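## Task

Using the dial held in the hand, finish with its upper drag hand reading 85, its lower drag hand reading 18 and its needle reading 60, and with the tool's round button released. Holding the button in couples the handle to the needle, so squeezing the handle lifts the needle and relaxing it lowers it; the needle shoves each drag hand along and they stay where it reverses. Shortly after the button is released the handle moves without the needle. A flag in the dial's window means handle and needle are coupled. The dial hangs from a cord above.

## Robot and tools

Robot: one arm carrying a right hand with sixteen finger motors (index, middle and ring fingers with four hinges each, plus a four-hinge thumb). The dial tool sits in this hand; the hand works its round button and its handle.

Frames: positions, orientations, velocities and the Hand target printed in results are in the arm's base frame (origin on the table under the base, +z up, +y to the left looking along +x). Every offset you send is measured in the Hand target's own axes: +z runs along the straightened fingers toward the tips, +x across the palm away from the thumb, +y out of the palm face.

execute_actions(actions, cameras): actions is a list of actions; each action is a table of 1 to 15 rows, one row per 1/30 s step; a short table repeats its final row to fill 15 steps. Every row is 24 numbers, each within [-1, 1]: dx, dy, dz, rx, ry, rz, then index_mcp, index_abd, index_pip, index_dip, middle_mcp, middle_abd, middle_pip, middle_dip, ring_mcp, ring_abd, ring_pip, ring_dip, thumb_cmc, thumb_axl, thumb_mcp, thumb_ipl, current_limit, speed. The first six are an offset, not a pose: they count from the Hand target as it stood when the action began (not from the previous row), with 1.0 meaning 0.6 m for dx to dz and 180 degrees for the rotation vector rx, ry, rz. Sending the same offset twice therefore moves twice. The sixteen motor numbers are absolute goal angles, scaled linearly between each hinge's two stops (e.g. _mcp straight at +0.75, toward -1 bends it in; thumb_cmc straight at +0.71). current_limit maps -1..+1 onto 0..550 mA per motor; speed sets set-point rate as (speed+1)/2 of 8.5 rad/s. Starting values are +0.4 and -0.6, and the last sent values persist. To keep the grip unchanged, resend the last motor numbers, current_limit and speed exactly; at a scene's start read them from a result first. Images come only when actions is empty or cameras names them.

move(target, speed, blend, stop_force, zero, blocking, cameras): target is one 24-number row, or up to 15 rows, each an offset from the same current Hand target (not chained), scaled as above, with motor numbers as absolute goals. speed is path top speed in m/s, 0.002 to 3.6 (default 0.25), one value or one per target. blend, in metres, rounds corners in a list; 0 stops at each target. stop_force, 3 to 120 N, ends the path when the wrist sensor feels that much resistance; zero (default true) re-zeroes first. blocking=false returns after about 0.5 s while the move runs on (not allowed with stop_force). The result adds a move: line: done (settled within 3 mm and 2 degrees), off_target, moving, held or fault, plus limits=paced (pose clipped) or limits=held (steps withheld). Neither word proves contact or its absence.

wait(seconds 0 to 10) lets time pass holding the last command; stop brakes a running move; zoom_image(camera, region [x0, y0, x1, y1] in pixels, at most 504 by 504) enlarges part of the newest image of cam_high, cam_low, cam_near or cam_wrist; zero_wrist_force re-zeroes the force sensor; finished_scene(scene 1 or 2) ends the scene irreversibly.

Result lines: end_effector_position (m) and end_effector_quat_wxyz, velocities, the Hand target (your next offsets count from it; the hand often rests a bit short of it), joint positions and torques, Wrist force and Wrist torque in the end effector's axes plus a peak line, and per motor in the order above: hand_goal, hand_measured, hand_current_ma (positive pushes toward -1) and hand_state (moving, goal, blocked, overload). Orientation commands are clipped to 32 degrees from the measured one per step.

Gripping: a finger presses only while its goal lies past the surface it touches; further past and higher current_limit press harder. A motor drawing 495 mA or more for 5 s shuts down for 10 s, so don't squeeze at full current for long. Releasing the button must be followed by a short pause before the handle moves freely; watch the dial's window flag to see whether the handle still drives the needle.

Avoid: dropping the dial or letting it swing hard on its cord, hitting anything fast, and pushing into firm contact (contact torque at a joint's limit, or about 150 N on the arm, stops the arm for 10 s and the hand ignores new numbers meanwhile). Don't route paths near the arm's base. Long stretched-out holding heats motors; 85 °C triggers a braking stop.

Each tool is called after "Emit:" by a JSON object that holds its "method" and its "body".

## Session

Emit:
{"method": "execute_actions", "body": {"actions": []}}

Scene clock: 0.00 s.
end_effector_position=(+0.7000, +0.0600, +0.4101) hand_goal=(+0.754, +0.000, +0.576, +0.696, -0.510, +0.000, -0.518, +0.478, -0.510, +0.000, -0.412, +0.478, +0.336, +0.420, +0.214, -0.506) hand_measured=(+0.754, -0.002, +0.576, +0.696, -0.494, +0.002, -0.484, +0.480, -0.508, -0.002, -0.404, +0.480, +0.334, +0.422, +0.214, -0.504) hand_current_ma=(+0, +0, +0, +0, +14, +0, +47, +1, +1, +0, +4, +1, +0, +1, +0, +0) hand_state=(goal, goal, goal, goal, goal, goal, blocked, goal, goal, goal, goal, goal, goal, goal, goal, goal) hand_current_limit=0.40 hand_speed=-0.60 end_effector_quat_wxyz=(+0.707, +0.000, +0.707, +0.000)
Joint positions: [-0.34 -1.174 1.922 -3.89 -1.231 4.713]
Joint velocities: within noise
Joint torques (N m): no reading
Wrist force (N): no reading
Wrist torque (N m): no reading
Wrist force, peak (N): no reading
Hand target: +0.7000, +0.0600, +0.4101; +0.707, +0.000, +0.707, +0.000

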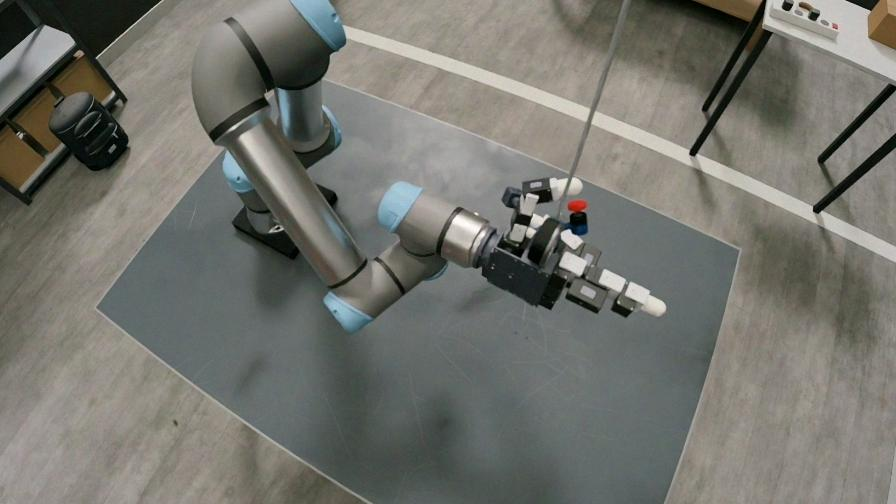

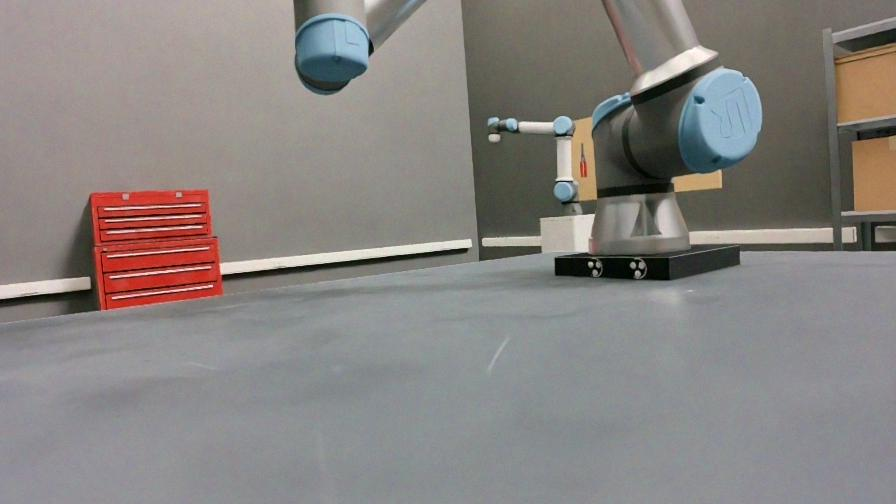

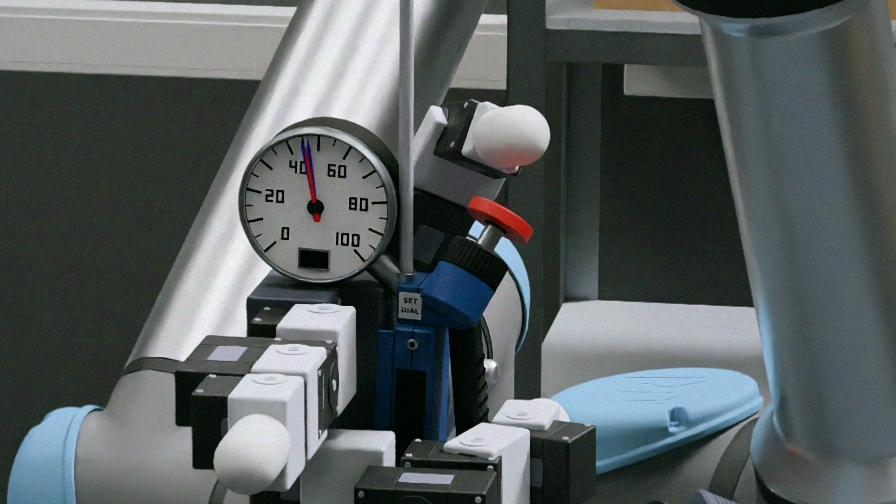

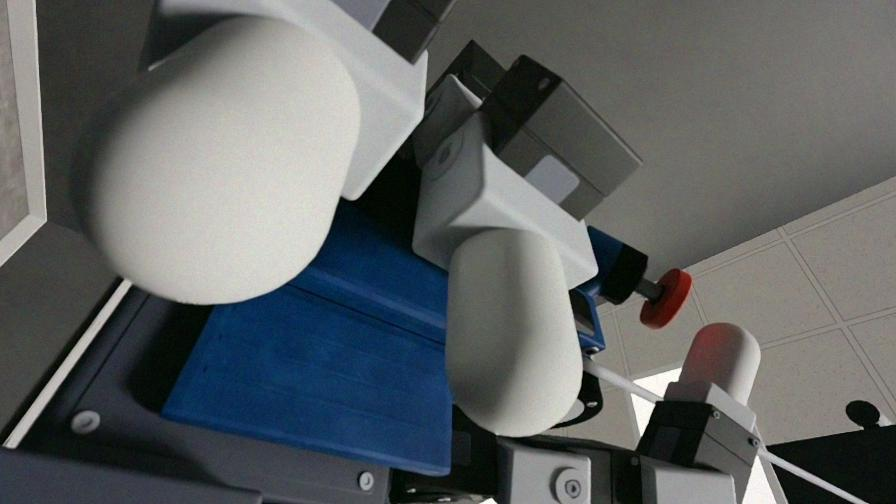

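Emit:
{"method": "zoom_image", "body": {"camera": "cam_near", "region": [220, 100, 560, 300]}}

Emit:
{"method": "zoom_image", "body": {"camera": "cam_near", "region": [160, 80, 620, 504]}}

Emit:
{"method": "zoom_image", "body": {"camera": "cam_high", "region": [460, 150, 700, 340]}}

Scaled by 1.482 from the camera's 896x504 image, which has a finer 1280x720 frame.

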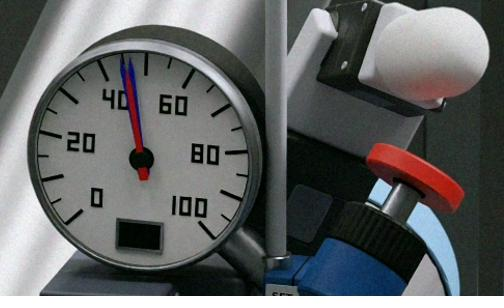

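Scaled by 1.096 from the camera's 896x504 image, which has a finer 1280x720 frame.

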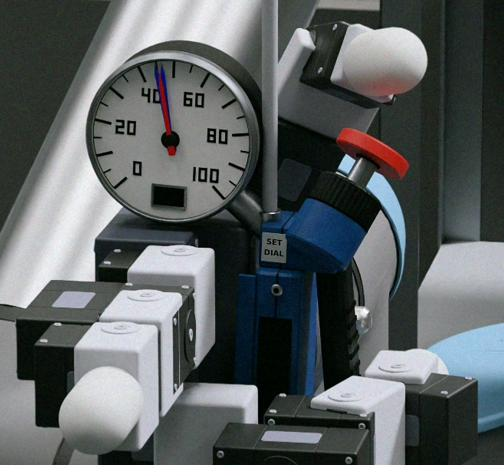

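Scaled by 2.100 from the camera's 896x504 image, which has a finer 1280x720 frame.

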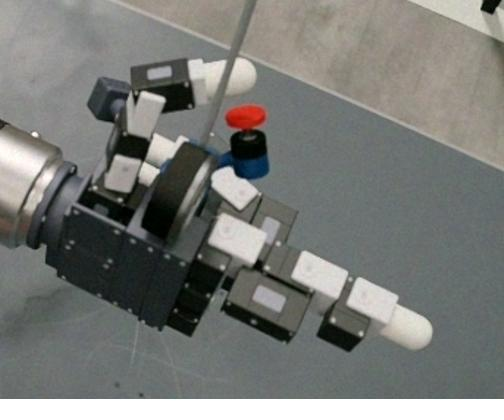

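Emit:
{"method": "execute_actions", "body": {"actions": [[[0,0,0,0,0,0,0.754,0.0,0.576,0.696,-0.510,0.0,-0.518,0.478,-0.510,0.0,-0.412,0.478,0.243,0.420,0.135,-0.506,0.4,-0.8]]], "cameras": ["cam_near","cam_high","cam_wrist"]}}

Emit:
{"method": "zoom_image", "body": {"camera": "cam_near", "region": [220, 80, 620, 305]}}

Emit:
{"method": "zoom_image", "body": {"camera": "cam_high", "region": [480, 160, 640, 250]}}

Scene clock: 110.83 s.
end_effector_position=(+0.7000, +0.0600, +0.4101) hand_goal=(+0.754, +0.000, +0.576, +0.696, -0.510, +0.000, -0.518, +0.478, -0.510, +0.000, -0.412, +0.478, +0.244, +0.420, +0.136, -0.506) hand_measured=(+0.754, -0.002, +0.576, +0.696, -0.494, +0.002, -0.492, +0.480, -0.508, -0.002, -0.410, +0.480, +0.242, +0.422, +0.136, -0.504) hand_current_ma=(+0, +0, +0, +0, +14, +1, +28, +1, +1, +0, +1, +1, -1, +0, +0, +0) hand_state=(goal, goal, goal, goal, goal, goal, blocked, goal, goal, goal, goal, goal, goal, goal, goal, goal) hand_current_limit=0.40 hand_speed=-0.80 end_effector_quat_wxyz=(+0.707, +0.000, +0.707, +0.000)
Joint positions: [-0.34 -1.174 1.922 -3.89 -1.231 4.713]
Joint torques (N m): [0.28 -30.35 -23.35 -2.17 -0.45 -0.96]
Wrist force (N): [-2.6 -0.2 -0.1]
Wrist torque (N m): [-0.02 0.13 -0.14]
Wrist force, peak (N): [-3.4 -0.3 -0.1]
Hand target: +0.7000, +0.0600, +0.4101; +0.707, +0.000, +0.707, +0.000
Off the commanded pose: 0.000 m, 0 deg.
Step readings (end_effector_position):
0: (+0.7000, +0.0600, +0.4101)
1: (+0.7000, +0.0600, +0.4101)
2: (+0.7000, +0.0600, +0.4101)
4: (+0.7000, +0.0600, +0.4101)
8: (+0.7000, +0.0600, +0.4101)
15: (+0.7000, +0.0600, +0.4101)
Images, in order (width x height): cam_high 896x504, cam_near 896x504, cam_wrist 896x504.

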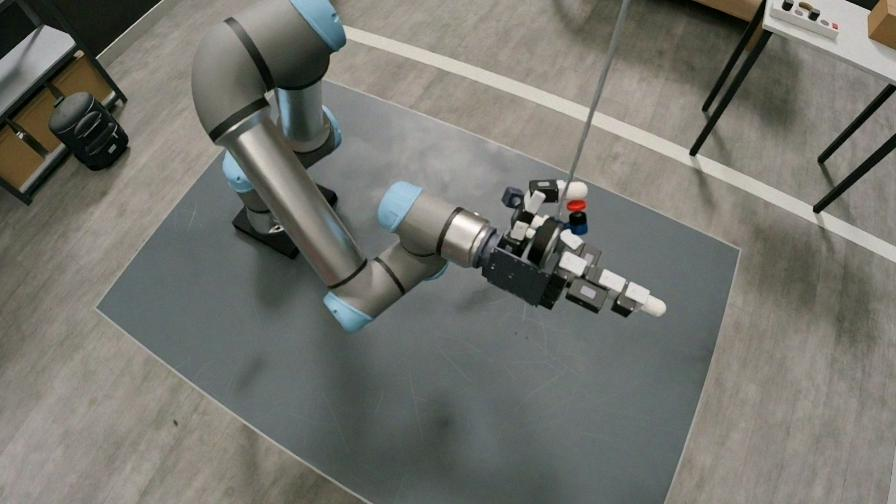

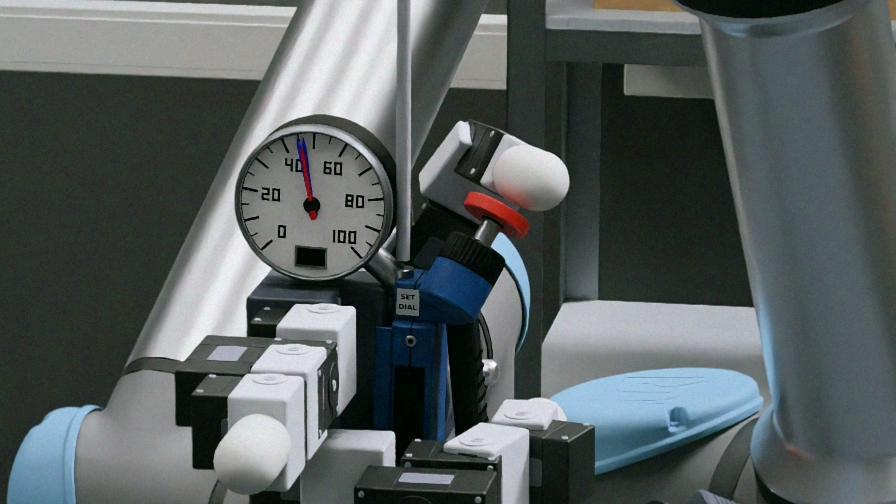

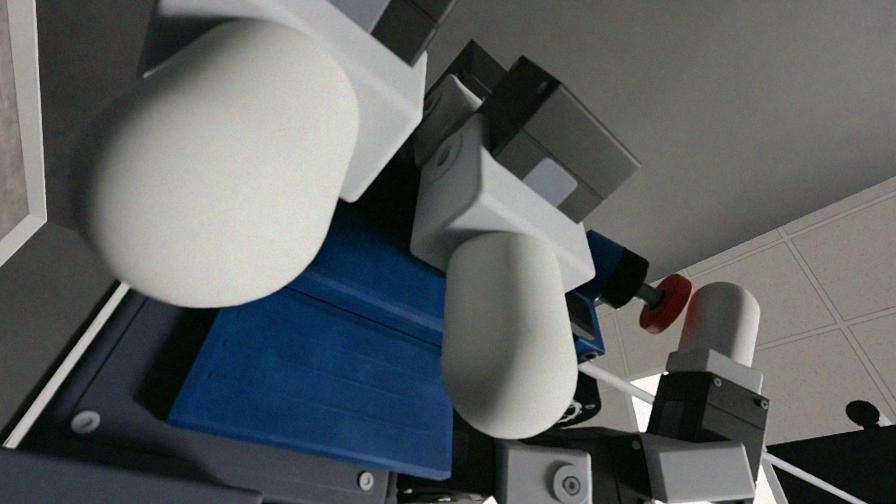

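Scaled by 1.260 from the camera's 896x504 image, which has a finer 1280x720 frame.

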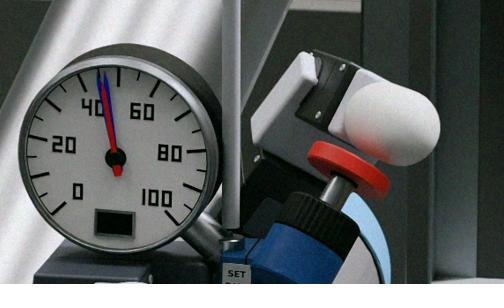

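Scaled by 3.150 from the camera's 896x504 image, which has a finer 1280x720 frame.

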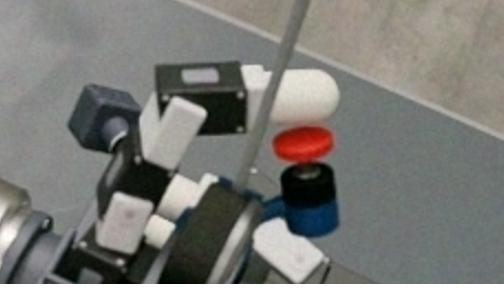

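Emit:
{"method": "execute_actions", "body": {"actions": [[[0,0,0,0,0,0,0.754,0.0,0.576,0.696,-0.510,0.0,-0.518,0.478,-0.510,0.0,-0.412,0.478,0.243,0.420,0.135,-0.62,0.4,-0.85]]], "cameras": ["cam_near"]}}

Emit:
{"method": "execute_actions", "body": {"actions": [[[0,0,0,0,0,0,0.754,0.0,0.576,0.696,-0.510,0.0,-0.518,0.478,-0.510,0.0,-0.412,0.478,0.243,0.420,0.135,-0.70,0.4,-0.85]]], "cameras": ["cam_near"]}}

Scene clock: 119.07 s.
end_effector_position=(+0.7000, +0.0600, +0.4101) hand_goal=(+0.754, +0.000, +0.576, +0.696, -0.510, +0.000, -0.518, +0.478, -0.510, +0.000, -0.412, +0.478, +0.244, +0.420, +0.136, -0.620) hand_measured=(+0.754, -0.002, +0.576, +0.696, -0.494, +0.002, -0.494, +0.480, -0.508, -0.002, -0.410, +0.480, +0.242, +0.422, +0.144, -0.590) hand_current_ma=(+0, +0, +0, +0, +14, +1, +28, +1, +1, +0, +1, +1, -1, +0, +8, +62) hand_state=(goal, goal, goal, goal, goal, goal, blocked, goal, goal, goal, goal, goal, goal, goal, goal, blocked) hand_current_limit=0.40 hand_speed=-0.85 end_effector_quat_wxyz=(+0.707, +0.000, +0.707, +0.000)
Joint positions: [-0.34 -1.174 1.922 -3.89 -1.231 4.713]
Joint torques (N m): [0.88 -29.21 -24.61 -2.38 -0.35 -0.99]
Wrist force (N): [-3.4 0.2 0.1]
Wrist torque (N m): [0.01 0.19 -0.20]
Wrist force, peak (N): [-3.7 -0.1 -0.1]
Hand target: +0.7000, +0.0600, +0.4101; +0.707, +0.000, +0.707, +0.000
Off the commanded pose: 0.000 m, 0 deg.
Step readings (end_effector_position):
0: (+0.7000, +0.0600, +0.4101)
1: (+0.7000, +0.0600, +0.4101)
2: (+0.7000, +0.0600, +0.4101)
4: (+0.7000, +0.0600, +0.4101)
8: (+0.7000, +0.0600, +0.4101)
15: (+0.7000, +0.0600, +0.4101)
Images, in order (width x height): cam_near 896x504.

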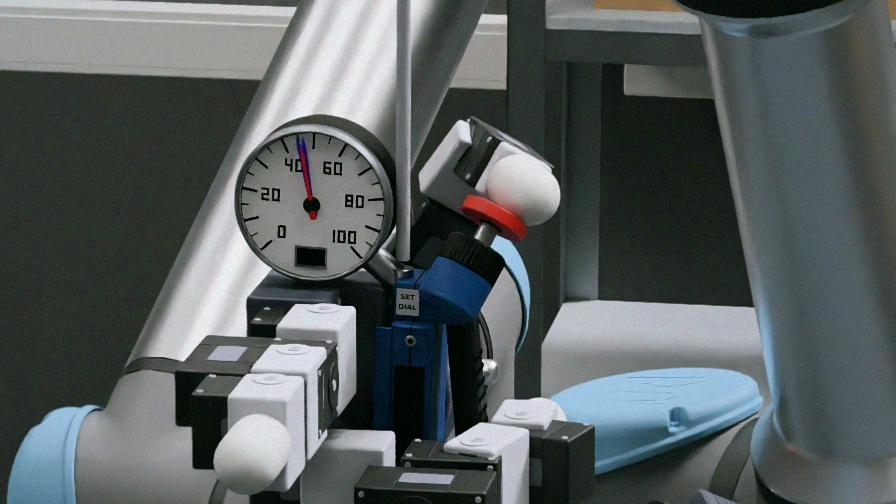

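Scene clock: 119.77 s.
end_effector_position=(+0.7000, +0.0600, +0.4101) hand_goal=(+0.754, +0.000, +0.576, +0.696, -0.510, +0.000, -0.518, +0.478, -0.510, +0.000, -0.412, +0.478, +0.244, +0.420, +0.136, -0.700) hand_measured=(+0.754, -0.002, +0.576, +0.696, -0.494, +0.002, -0.494, +0.480, -0.508, -0.002, -0.410, +0.480, +0.244, +0.420, +0.150, -0.656) hand_current_ma=(+0, +0, +0, +0, +14, +1, +27, +1, +1, +0, +1, +1, +0, +0, +19, +108) hand_state=(goal, goal, goal, goal, goal, goal, blocked, goal, goal, goal, goal, goal, goal, goal, goal, blocked) hand_current_limit=0.40 hand_speed=-0.85 end_effector_quat_wxyz=(+0.707, +0.000, +0.707, +0.000)
Joint positions: [-0.34 -1.174 1.922 -3.89 -1.231 4.713]
Joint torques (N m): [-0.88 -29.06 -24.1 -2.33 -0.27 -0.79]
Wrist force (N): [-3.8 -0.2 -0.1]
Wrist torque (N m): [-0.02 0.20 -0.20]
Wrist force, peak (N): [-3.9 -0.2 -0.1]
Hand target: +0.7000, +0.0600, +0.4101; +0.707, +0.000, +0.707, +0.000
Off the commanded pose: 0.000 m, 0 deg.
Step readings (end_effector_position):
0: (+0.7000, +0.0600, +0.4101)
1: (+0.7000, +0.0600, +0.4101)
2: (+0.7000, +0.0600, +0.4101)
4: (+0.7000, +0.0600, +0.4101)
8: (+0.7000, +0.0600, +0.4101)
15: (+0.7000, +0.0600, +0.4101)
Images, in order (width x height): cam_near 896x504.

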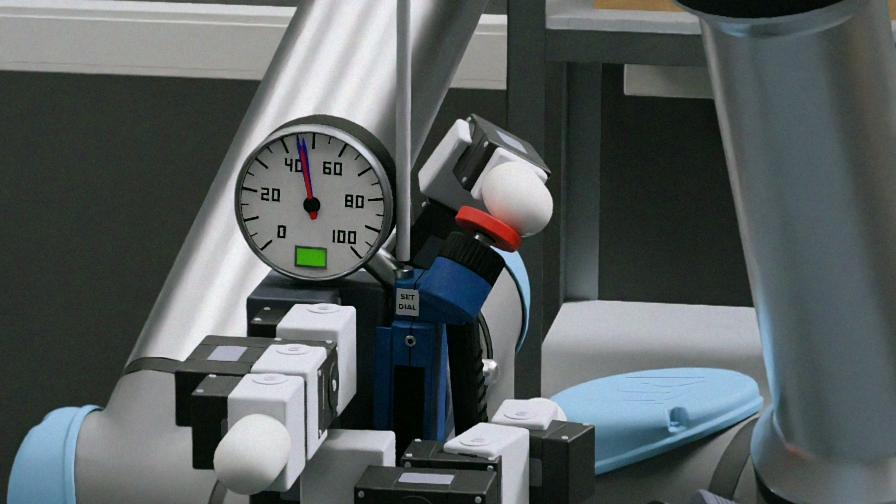

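Emit:
{"method": "execute_actions", "body": {"actions": [[[0,0,0,0,0,0,0.754,0.0,0.576,0.696,-0.510,0.0,-0.518,0.478,-0.510,0.0,-0.412,0.478,0.243,0.420,0.135,-0.75,0.4,-0.85]]], "cameras": ["cam_near"]}}

Emit:
{"method": "zoom_image", "body": {"camera": "cam_near", "region": [230, 110, 400, 290]}}

Scene clock: 124.40 s.
end_effector_position=(+0.7000, +0.0600, +0.4101) hand_goal=(+0.754, +0.000, +0.576, +0.696, -0.510, +0.000, -0.518, +0.478, -0.510, +0.000, -0.412, +0.478, +0.244, +0.420, +0.136, -0.750) hand_measured=(+0.754, -0.002, +0.576, +0.696, -0.494, +0.002, -0.494, +0.480, -0.508, -0.002, -0.410, +0.480, +0.246, +0.420, +0.154, -0.694) hand_current_ma=(+0, +0, +0, +0, +14, +1, +27, +1, +1, +0, +1, +1, +0, +0, +26, +154) hand_state=(goal, goal, goal, goal, goal, goal, blocked, goal, goal, goal, goal, goal, goal, goal, goal, blocked) hand_current_limit=0.40 hand_speed=-0.85 end_effector_quat_wxyz=(+0.707, +0.000, +0.707, +0.000)
Joint positions: [-0.34 -1.174 1.922 -3.89 -1.231 4.713]
Joint torques (N m): [-0.38 -28.12 -24.85 -2.45 -0.55 -1.16]
Wrist force (N): [-3.4 0.0 -0.2]
Wrist torque (N m): [0.02 0.19 -0.19]
Wrist force, peak (N): [-3.9 -0.1 -0.2]
Hand target: +0.7000, +0.0600, +0.4101; +0.707, +0.000, +0.707, +0.000
Off the commanded pose: 0.000 m, 0 deg.
Step readings (end_effector_position):
0: (+0.7000, +0.0600, +0.4101)
1: (+0.7000, +0.0600, +0.4101)
2: (+0.7000, +0.0600, +0.4101)
4: (+0.7000, +0.0600, +0.4101)
8: (+0.7000, +0.0600, +0.4101)
15: (+0.7000, +0.0600, +0.4101)
Images, in order (width x height): cam_near 896x504.

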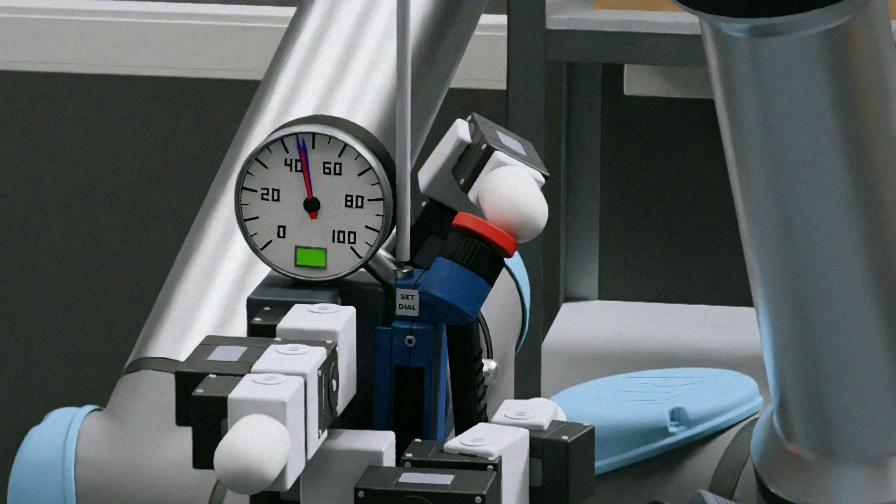

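Scaled by 2.800 from the camera's 896x504 image, which has a finer 1280x720 frame.

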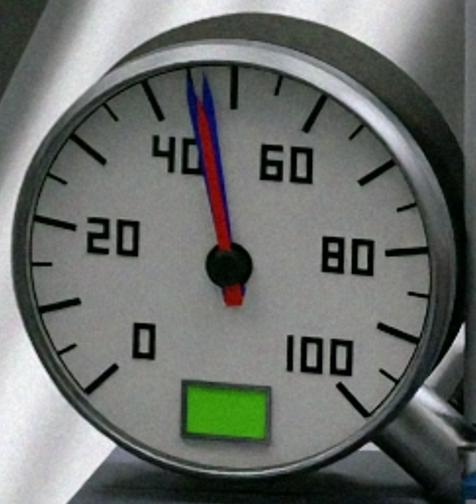

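Emit:
{"method": "execute_actions", "body": {"actions": [[[0,0,0,0,0,0,0.754,0.0,0.576,0.696,-0.510,0.0,-0.558,0.478,-0.510,0.0,-0.452,0.478,0.243,0.420,0.135,-0.75,0.4,-0.9]]], "cameras": ["cam_near","cam_wrist"]}}

Emit:
{"method": "zoom_image", "body": {"camera": "cam_near", "region": [230, 110, 400, 290]}}

Scene clock: 144.63 s.
end_effector_position=(+0.7000, +0.0600, +0.4101) hand_goal=(+0.754, +0.000, +0.576, +0.696, -0.510, +0.000, -0.558, +0.478, -0.510, +0.000, -0.452, +0.478, +0.244, +0.420, +0.136, -0.750) hand_measured=(+0.754, -0.002, +0.576, +0.696, -0.492, +0.002, -0.516, +0.480, -0.506, -0.004, -0.438, +0.480, +0.246, +0.420, +0.154, -0.698) hand_current_ma=(+0, +0, +0, +0, +19, +1, +65, +1, +2, -1, +11, +1, +1, +0, +26, +142) hand_state=(goal, goal, goal, goal, goal, goal, blocked, goal, goal, goal, goal, goal, goal, goal, goal, blocked) hand_current_limit=0.40 hand_speed=-0.90 end_effector_quat_wxyz=(+0.707, +0.000, +0.707, +0.000)
Joint positions: [-0.34 -1.174 1.922 -3.89 -1.231 4.713]
Joint torques (N m): [-1.45 -26.87 -23.82 -2.45 -0.46 -1.07]
Wrist force (N): [-3.8 0.0 -0.4]
Wrist torque (N m): [0.02 0.22 -0.22]
Wrist force, peak (N): [-4.1 -0.1 0.0]
Hand target: +0.7000, +0.0600, +0.4101; +0.707, +0.000, +0.707, +0.000
Off the commanded pose: 0.000 m, 0 deg.
Step readings (end_effector_position):
0: (+0.7000, +0.0600, +0.4101)
1: (+0.7000, +0.0600, +0.4101)
2: (+0.7000, +0.0600, +0.4101)
4: (+0.7000, +0.0600, +0.4101)
8: (+0.7000, +0.0600, +0.4101)
15: (+0.7000, +0.0600, +0.4101)
Images, in order (width x height): cam_near 896x504, cam_wrist 896x504.

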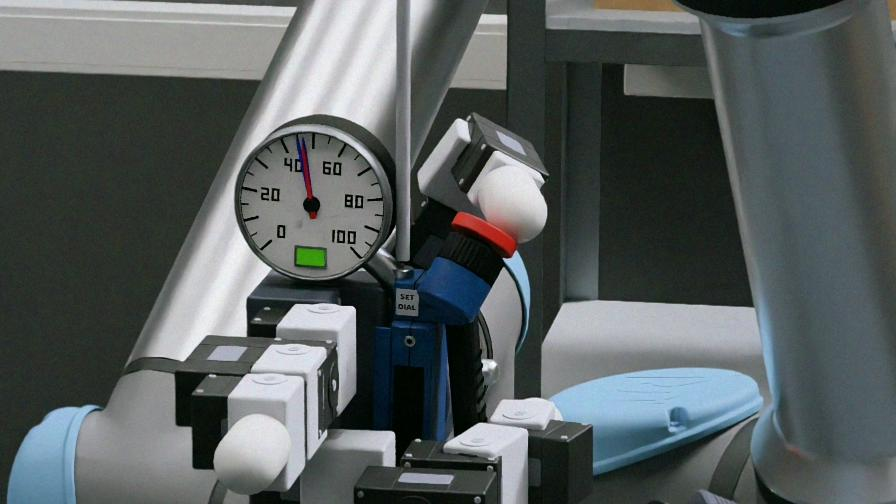

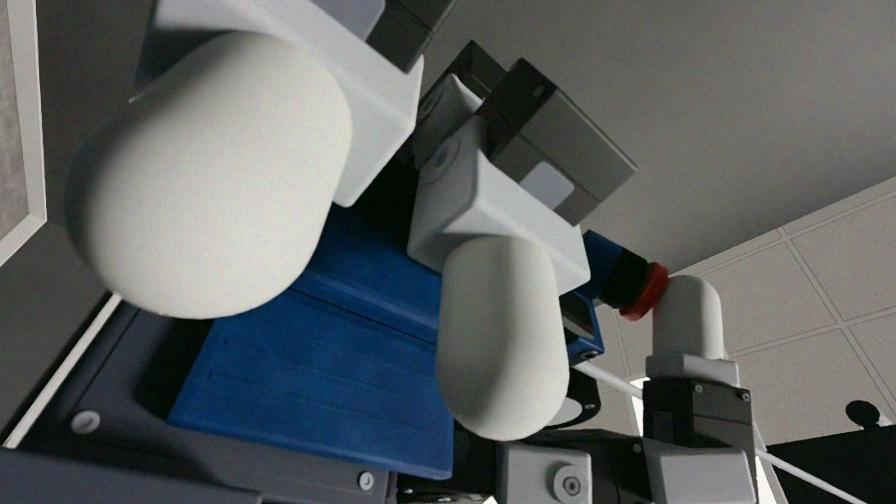

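Scaled by 2.800 from the camera's 896x504 image, which has a finer 1280x720 frame.

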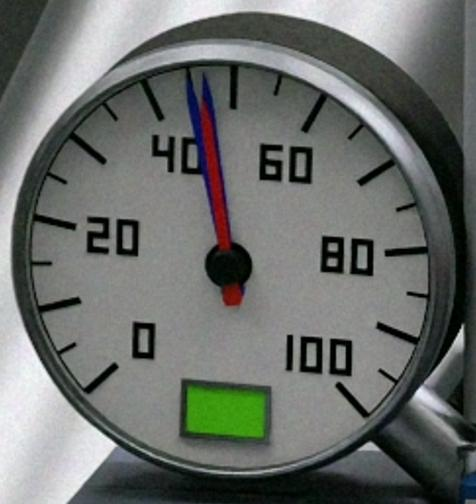

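Emit:
{"method": "execute_actions", "body": {"actions": [[[0,0,0,0,0,0,0.754,0.0,0.576,0.696,-0.510,0.0,-0.66,0.478,-0.510,0.0,-0.56,0.478,0.243,0.420,0.135,-0.75,0.4,-0.9]]], "cameras": ["cam_near"]}}

Emit:
{"method": "zoom_image", "body": {"camera": "cam_near", "region": [230, 110, 400, 290]}}

Scene clock: 152.10 s.
end_effector_position=(+0.7000, +0.0600, +0.4101) hand_goal=(+0.754, +0.000, +0.576, +0.696, -0.510, +0.000, -0.660, +0.478, -0.510, +0.000, -0.560, +0.478, +0.244, +0.420, +0.136, -0.750) hand_measured=(+0.754, -0.002, +0.576, +0.696, -0.490, +0.004, -0.596, +0.480, -0.506, -0.004, -0.546, +0.480, +0.248, +0.420, +0.154, -0.698) hand_current_ma=(+0, +0, +0, +0, +22, +1, +121, +1, +2, -1, +10, +1, +1, +0, +26, +136) hand_state=(goal, goal, goal, goal, blocked, goal, blocked, goal, goal, goal, goal, goal, goal, goal, goal, blocked) hand_current_limit=0.40 hand_speed=-0.90 end_effector_quat_wxyz=(+0.707, +0.000, +0.707, +0.000)
Joint positions: [-0.34 -1.174 1.922 -3.89 -1.231 4.713]
Joint torques (N m): [-0.93 -25.78 -24 -2.78 -0.28 -0.91]
Wrist force (N): [-3.5 -0.1 -0.2]
Wrist torque (N m): [0.00 0.18 -0.17]
Wrist force, peak (N): [-4.0 0.2 0.1]
Hand target: +0.7000, +0.0600, +0.4101; +0.707, +0.000, +0.707, +0.000
Off the commanded pose: 0.000 m, 0 deg.
Step readings (end_effector_position):
0: (+0.7000, +0.0600, +0.4101)
1: (+0.7000, +0.0600, +0.4101)
2: (+0.7000, +0.0600, +0.4101)
4: (+0.7000, +0.0600, +0.4101)
8: (+0.7000, +0.0600, +0.4101)
15: (+0.7000, +0.0600, +0.4101)
Images, in order (width x height): cam_near 896x504.

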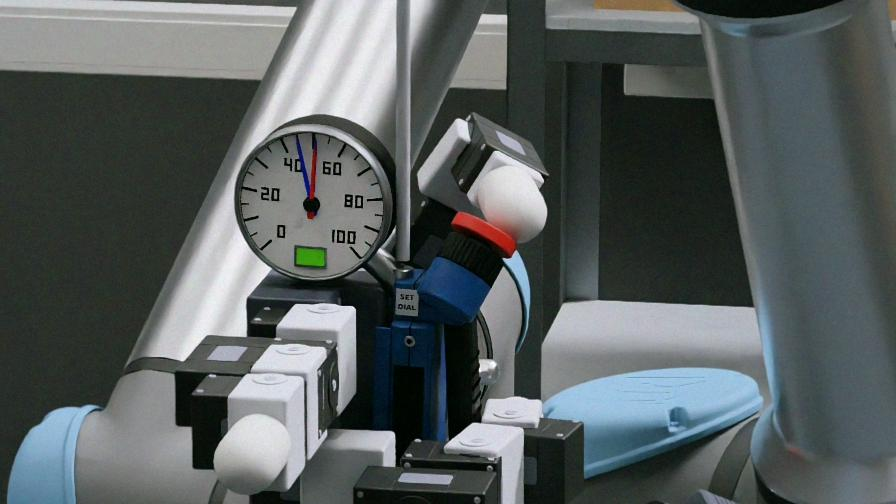

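Scaled by 2.800 from the camera's 896x504 image, which has a finer 1280x720 frame.

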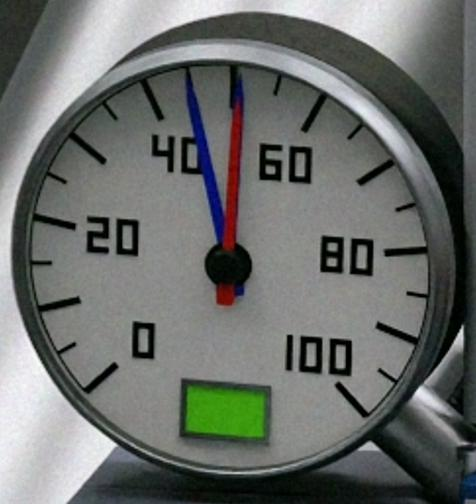

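Emit:
{"method": "execute_actions", "body": {"actions": [[[0,0,0,0,0,0,0.754,0.0,0.576,0.696,-0.510,0.0,-0.76,0.478,-0.510,0.0,-0.74,0.478,0.243,0.420,0.135,-0.75,0.4,-0.9]]], "cameras": ["cam_near"]}}

Emit:
{"method": "zoom_image", "body": {"camera": "cam_near", "region": [230, 110, 400, 290]}}

Emit:
{"method": "execute_actions", "body": {"actions": [[[0,0,0,0,0,0,0.754,0.0,0.576,0.696,-0.510,0.0,-0.86,0.478,-0.510,0.0,-0.84,0.478,0.243,0.420,0.135,-0.75,0.4,-0.9]]], "cameras": ["cam_near", "cam_wrist"]}}

Emit:
{"method": "zoom_image", "body": {"camera": "cam_near", "region": [230, 110, 400, 290]}}

Scene clock: 168.90 s.
end_effector_position=(+0.7000, +0.0600, +0.4101) hand_goal=(+0.754, +0.000, +0.576, +0.696, -0.510, +0.000, -0.760, +0.478, -0.510, +0.000, -0.740, +0.478, +0.244, +0.420, +0.136, -0.750) hand_measured=(+0.754, -0.002, +0.576, +0.696, -0.486, -0.010, -0.690, +0.482, -0.504, -0.006, -0.696, +0.480, +0.252, +0.422, +0.154, -0.704) hand_current_ma=(+0, +0, +0, +0, +30, -6, +137, +1, +3, -3, +69, +1, +4, +1, +26, +112) hand_state=(goal, goal, goal, goal, blocked, goal, blocked, goal, goal, goal, blocked, goal, goal, goal, goal, blocked) hand_current_limit=0.40 hand_speed=-0.90 end_effector_quat_wxyz=(+0.707, +0.000, +0.707, +0.000)
Joint positions: [-0.34 -1.174 1.922 -3.89 -1.231 4.713]
Joint torques (N m): [-0.94 -26.72 -24.13 -2.82 -0.25 -1.18]
Wrist force (N): [-2.2 0.2 0.0]
Wrist torque (N m): [0.02 0.13 -0.11]
Wrist force, peak (N): [-4.0 0.0 -0.3]
Hand target: +0.7000, +0.0600, +0.4101; +0.707, +0.000, +0.707, +0.000
Off the commanded pose: 0.000 m, 0 deg.
Step readings (end_effector_position):
0: (+0.7000, +0.0600, +0.4101)
1: (+0.7000, +0.0600, +0.4101)
2: (+0.7000, +0.0600, +0.4101)
4: (+0.7000, +0.0600, +0.4101)
8: (+0.7000, +0.0600, +0.4101)
15: (+0.7000, +0.0600, +0.4101)
Images, in order (width x height): cam_near 896x504.

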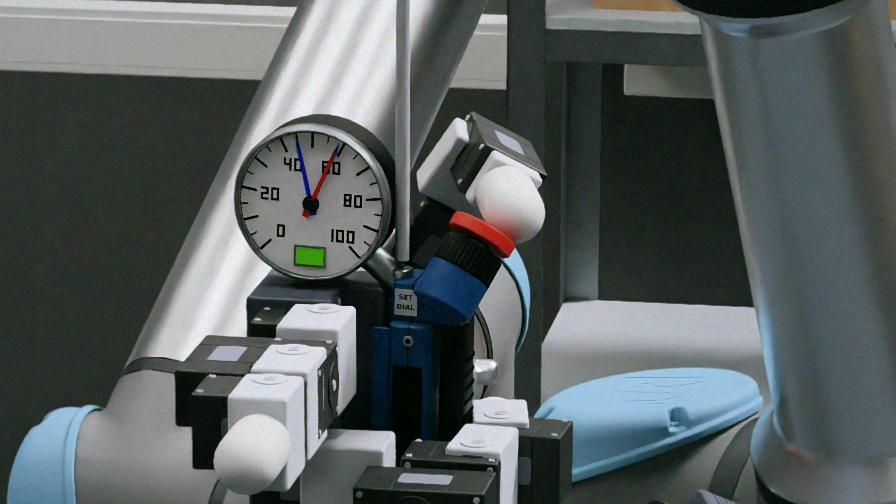

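Scaled by 2.800 from the camera's 896x504 image, which has a finer 1280x720 frame.

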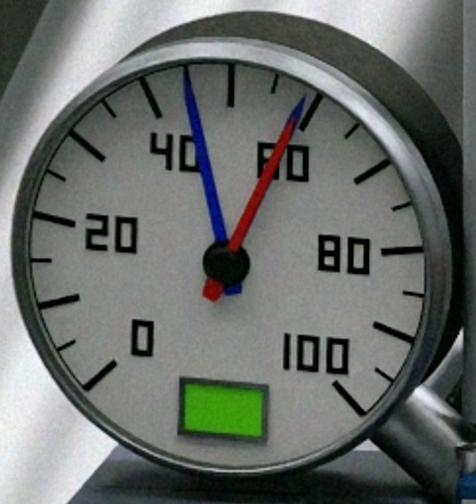

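Scene clock: 169.60 s.
end_effector_position=(+0.7000, +0.0600, +0.4101) hand_goal=(+0.754, +0.000, +0.576, +0.696, -0.510, +0.000, -0.860, +0.478, -0.510, +0.000, -0.840, +0.478, +0.244, +0.420, +0.136, -0.750) hand_measured=(+0.754, -0.002, +0.576, +0.696, -0.472, -0.018, -0.724, +0.484, -0.486, -0.016, -0.742, +0.482, +0.254, +0.424, +0.154, -0.706) hand_current_ma=(+0, +0, +0, +0, +62, -14, +385, +3, +28, -12, +234, +1, +6, +2, +26, +108) hand_state=(goal, goal, goal, goal, blocked, goal, blocked, goal, blocked, goal, blocked, goal, goal, goal, goal, blocked) hand_current_limit=0.40 hand_speed=-0.90 end_effector_quat_wxyz=(+0.707, +0.000, +0.707, +0.000)
Joint positions: [-0.34 -1.174 1.922 -3.89 -1.231 4.713]
Joint torques (N m): [-0.97 -27.23 -24.39 -2.84 -0.27 -0.73]
Wrist force (N): [-0.3 0.1 -0.1]
Wrist torque (N m): [0.00 0.03 -0.01]
Wrist force, peak (N): [-2.3 -0.1 -0.3]
Hand target: +0.7000, +0.0600, +0.4101; +0.707, +0.000, +0.707, +0.000
Off the commanded pose: 0.000 m, 0 deg.
Step readings (end_effector_position):
0: (+0.7000, +0.0600, +0.4101)
1: (+0.7000, +0.0600, +0.4101)
2: (+0.7000, +0.0600, +0.4101)
4: (+0.7000, +0.0600, +0.4101)
8: (+0.7000, +0.0600, +0.4101)
15: (+0.7000, +0.0600, +0.4101)
Images, in order (width x height): cam_near 896x504, cam_wrist 896x504.

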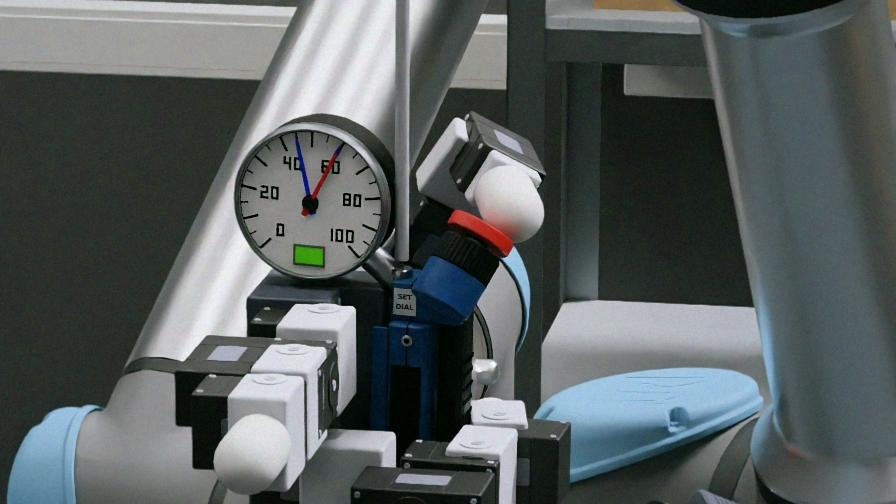

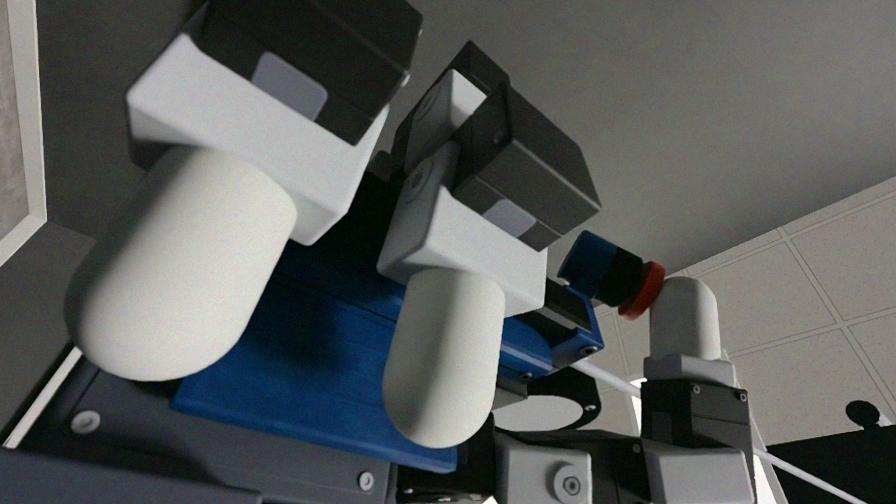

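Scaled by 2.800 from the camera's 896x504 image, which has a finer 1280x720 frame.

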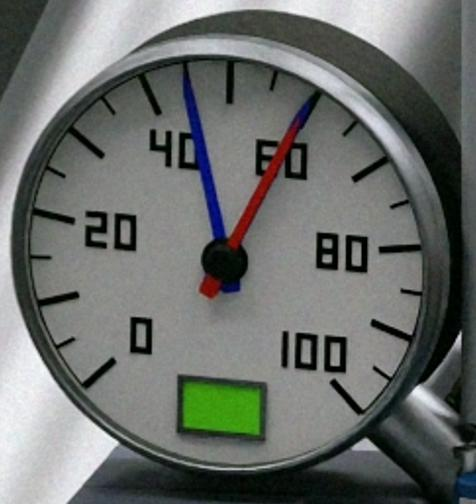

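Emit:
{"method": "execute_actions", "body": {"actions": [[[0,0,0,0,0,0,0.754,0.0,0.576,0.696,-0.510,0.0,-0.78,0.478,-0.510,0.0,-0.78,0.478,0.243,0.420,0.135,-0.75,0.4,-0.9]],[[0,0,0,0,0,0,0.754,0.0,0.576,0.696,-0.510,0.0,-0.78,0.478,-0.510,0.0,-0.78,0.478,0.243,0.420,0.135,-0.54,0.4,-0.8]]], "cameras": ["cam_near"]}}

Emit:
{"method": "wait", "body": {"seconds": 0.5, "cameras": ["cam_near"]}}

Emit:
{"method": "zoom_image", "body": {"camera": "cam_near", "region": [230, 110, 400, 290]}}

Scene clock: 185.27 s.
end_effector_position=(+0.7000, +0.0600, +0.4101) hand_goal=(+0.754, +0.000, +0.576, +0.696, -0.510, +0.000, -0.780, +0.478, -0.510, +0.000, -0.780, +0.478, +0.244, +0.420, +0.136, -0.540) hand_measured=(+0.754, -0.002, +0.576, +0.696, -0.470, -0.018, -0.722, +0.484, -0.486, -0.016, -0.740, +0.482, +0.242, +0.422, +0.136, -0.544) hand_current_ma=(+0, +0, +0, +0, +65, -14, +103, +3, +28, -12, +57, +1, -1, +0, +0, -3) hand_state=(goal, goal, goal, goal, blocked, goal, blocked, goal, blocked, goal, blocked, goal, goal, goal, goal, goal) hand_current_limit=0.40 hand_speed=-0.80 end_effector_quat_wxyz=(+0.707, +0.000, +0.707, +0.000)
Joint positions: [-0.34 -1.174 1.922 -3.89 -1.231 4.713]
Joint torques (N m): [-1.87 -24.57 -24.46 -3.16 -0.3 -0.8]
Wrist force (N): [-2.1 0.0 0.0]
Wrist torque (N m): [0.00 0.13 -0.11]
Wrist force, peak (N): [-2.6 0.3 0.1]
Hand target: +0.7000, +0.0600, +0.4101; +0.707, +0.000, +0.707, +0.000
Off the commanded pose: 0.000 m, 0 deg.
Step readings (end_effector_position):
0: (+0.7000, +0.0600, +0.4101)
1: (+0.7000, +0.0600, +0.4101)
2: (+0.7000, +0.0600, +0.4101)
4: (+0.7000, +0.0600, +0.4101)
8: (+0.7000, +0.0600, +0.4101)
15: (+0.7000, +0.0600, +0.4101)
16: (+0.7000, +0.0600, +0.4101)
17: (+0.7000, +0.0600, +0.4101)
19: (+0.7000, +0.0600, +0.4101)
23: (+0.7000, +0.0600, +0.4101)
30: (+0.7000, +0.0600, +0.4101)
Images, in order (width x height): cam_near 896x504.

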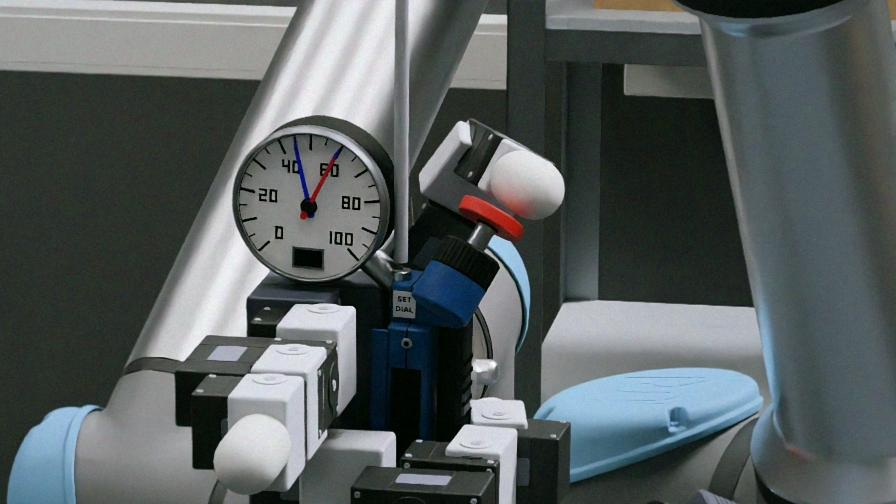

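Scene clock: 185.77 s.
end_effector_position=(+0.7000, +0.0600, +0.4101) hand_goal=(+0.754, +0.000, +0.576, +0.696, -0.510, +0.000, -0.780, +0.478, -0.510, +0.000, -0.780, +0.478, +0.244, +0.420, +0.136, -0.540) hand_measured=(+0.754, -0.002, +0.576, +0.696, -0.470, -0.018, -0.722, +0.484, -0.486, -0.016, -0.740, +0.482, +0.242, +0.422, +0.136, -0.544) hand_current_ma=(+0, +0, +0, +0, +65, -14, +103, +3, +28, -12, +57, +1, -1, +0, +0, -3) hand_state=(goal, goal, goal, goal, blocked, goal, blocked, goal, blocked, goal, blocked, goal, goal, goal, goal, goal) hand_current_limit=0.40 hand_speed=-0.80 end_effector_quat_wxyz=(+0.707, +0.000, +0.707, +0.000)
Joint positions: [-0.34 -1.174 1.922 -3.89 -1.231 4.713]
Joint torques (N m): [-0.83 -24.46 -23.12 -3.04 -0.31 -0.83]
Wrist force (N): [-1.6 0.1 0.1]
Wrist torque (N m): [0.00 0.07 -0.08]
Wrist force, peak (N): [-2.4 0.2 0.2]
Hand target: +0.7000, +0.0600, +0.4101; +0.707, +0.000, +0.707, +0.000
Off the commanded pose: 0.000 m, 0 deg.
wait: 0.50 s; at rest by 0.17 s
Images, in order (width x height): cam_near 896x504.

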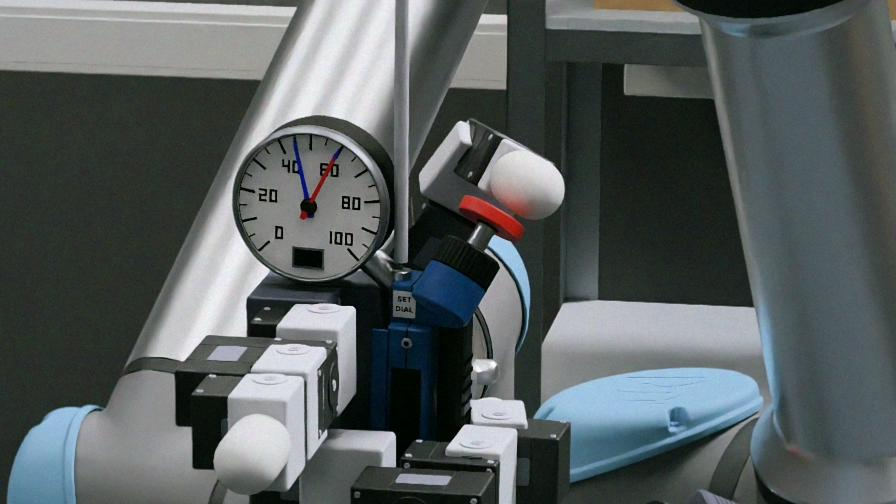

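Scaled by 2.800 from the camera's 896x504 image, which has a finer 1280x720 frame.

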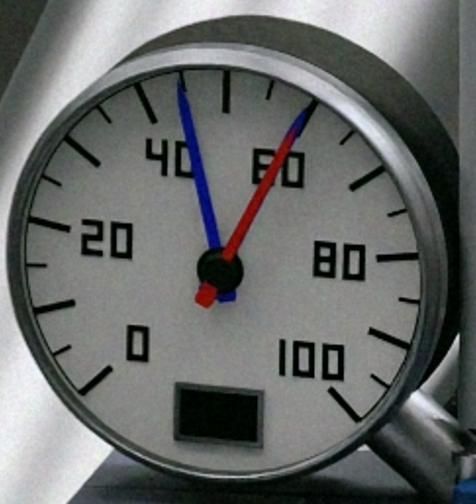

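Emit:
{"method": "execute_actions", "body": {"actions": [[[0,0,0,0,0,0,0.754,0.0,0.576,0.696,-0.510,0.0,-0.52,0.478,-0.510,0.0,-0.48,0.478,0.243,0.420,0.135,-0.54,0.4,-0.85]]], "cameras": ["cam_near"]}}

Emit:
{"method": "execute_actions", "body": {"actions": [[[0,0,0,0,0,0,0.754,0.0,0.576,0.696,-0.510,0.0,-0.40,0.478,-0.510,0.0,-0.36,0.478,0.243,0.420,0.135,-0.54,0.4,-0.85]]], "cameras": ["cam_near","cam_wrist"]}}

Scene clock: 192.67 s.
end_effector_position=(+0.7000, +0.0600, +0.4101) hand_goal=(+0.754, +0.000, +0.576, +0.696, -0.510, +0.000, -0.520, +0.478, -0.510, +0.000, -0.480, +0.478, +0.244, +0.420, +0.136, -0.540) hand_measured=(+0.754, -0.002, +0.576, +0.696, -0.494, +0.002, -0.510, +0.480, -0.490, -0.014, -0.476, +0.480, +0.242, +0.422, +0.136, -0.544) hand_current_ma=(+0, +0, +0, +0, +16, +1, +7, +1, +23, -8, +1, +1, -1, +0, +0, -3) hand_state=(goal, goal, goal, goal, goal, goal, goal, goal, blocked, goal, goal, goal, goal, goal, goal, goal) hand_current_limit=0.40 hand_speed=-0.85 end_effector_quat_wxyz=(+0.707, +0.000, +0.707, +0.000)
Joint positions: [-0.34 -1.174 1.922 -3.89 -1.231 4.713]
Joint torques (N m): [-2.3 -25.53 -25.1 -3.23 -0.36 -0.67]
Wrist force (N): [-3.6 -0.2 -0.1]
Wrist torque (N m): [-0.02 0.18 -0.21]
Wrist force, peak (N): [-3.8 0.0 0.1]
Hand target: +0.7000, +0.0600, +0.4101; +0.707, +0.000, +0.707, +0.000
Off the commanded pose: 0.000 m, 0 deg.
Step readings (end_effector_position):
0: (+0.7000, +0.0600, +0.4101)
1: (+0.7000, +0.0600, +0.4101)
2: (+0.7000, +0.0600, +0.4101)
4: (+0.7000, +0.0600, +0.4101)
8: (+0.7000, +0.0600, +0.4101)
15: (+0.7000, +0.0600, +0.4101)
Images, in order (width x height): cam_near 896x504.

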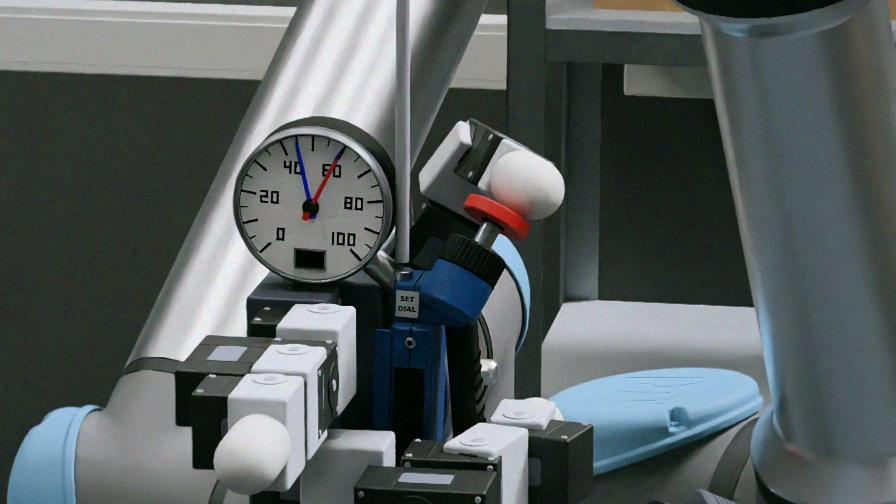

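Scene clock: 193.37 s.
end_effector_position=(+0.7000, +0.0600, +0.4101) hand_goal=(+0.754, +0.000, +0.576, +0.696, -0.510, +0.000, -0.400, +0.478, -0.510, +0.000, -0.360, +0.478, +0.244, +0.420, +0.136, -0.540) hand_measured=(+0.754, -0.002, +0.576, +0.696, -0.508, +0.000, -0.402, +0.480, -0.506, -0.010, -0.362, +0.480, +0.242, +0.422, +0.136, -0.544) hand_current_ma=(+0, +0, +0, +0, +1, +0, -1, +1, +2, -5, -1, +1, -1, +0, +0, -3) hand_state=(goal, goal, goal, goal, goal, goal, goal, goal, goal, goal, goal, goal, goal, goal, goal, goal) hand_current_limit=0.40 hand_speed=-0.85 end_effector_quat_wxyz=(+0.707, +0.000, +0.707, +0.000)
Joint positions: [-0.34 -1.174 1.922 -3.89 -1.231 4.713]
Joint torques (N m): [-1.73 -24.82 -24.71 -3.35 -0.4 -0.65]
Wrist force (N): [-2.7 0.1 -0.2]
Wrist torque (N m): [0.02 0.15 -0.15]
Wrist force, peak (N): [-3.8 -0.4 -0.1]
Hand target: +0.7000, +0.0600, +0.4101; +0.707, +0.000, +0.707, +0.000
Off the commanded pose: 0.000 m, 0 deg.
Step readings (end_effector_position):
0: (+0.7000, +0.0600, +0.4101)
1: (+0.7000, +0.0600, +0.4101)
2: (+0.7000, +0.0600, +0.4101)
4: (+0.7000, +0.0600, +0.4101)
8: (+0.7000, +0.0600, +0.4101)
15: (+0.7000, +0.0600, +0.4101)
Images, in order (width x height): cam_near 896x504, cam_wrist 896x504.

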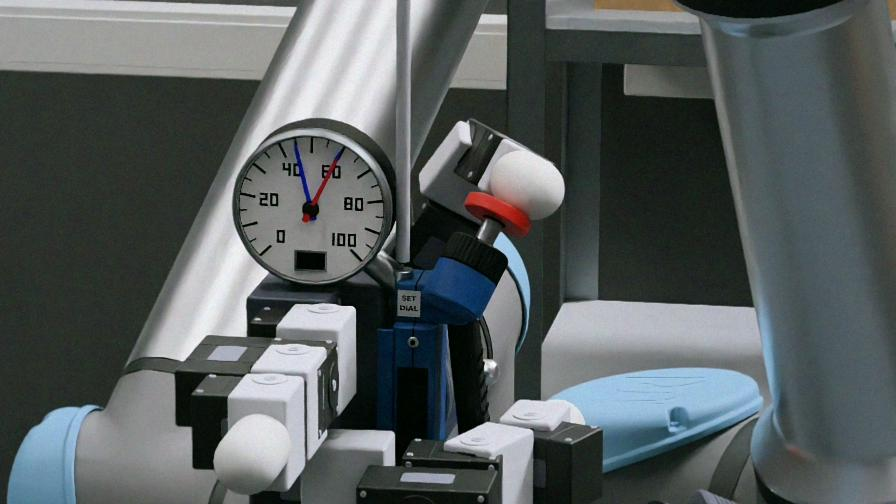

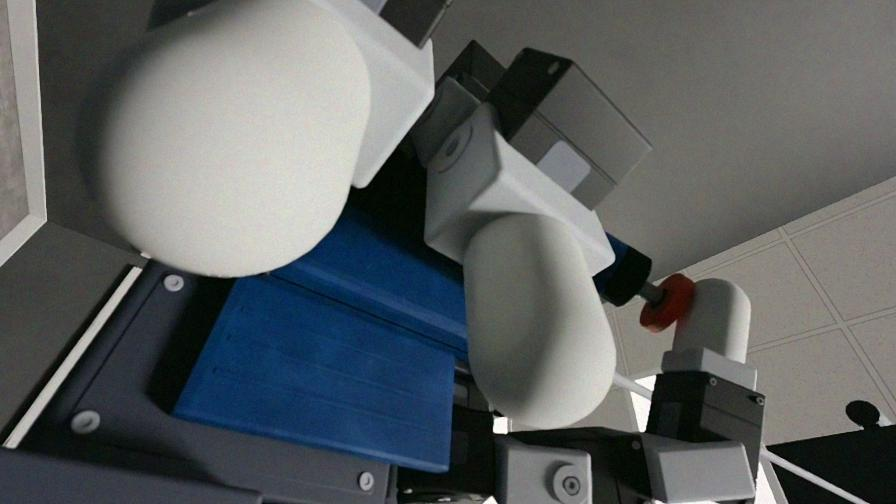

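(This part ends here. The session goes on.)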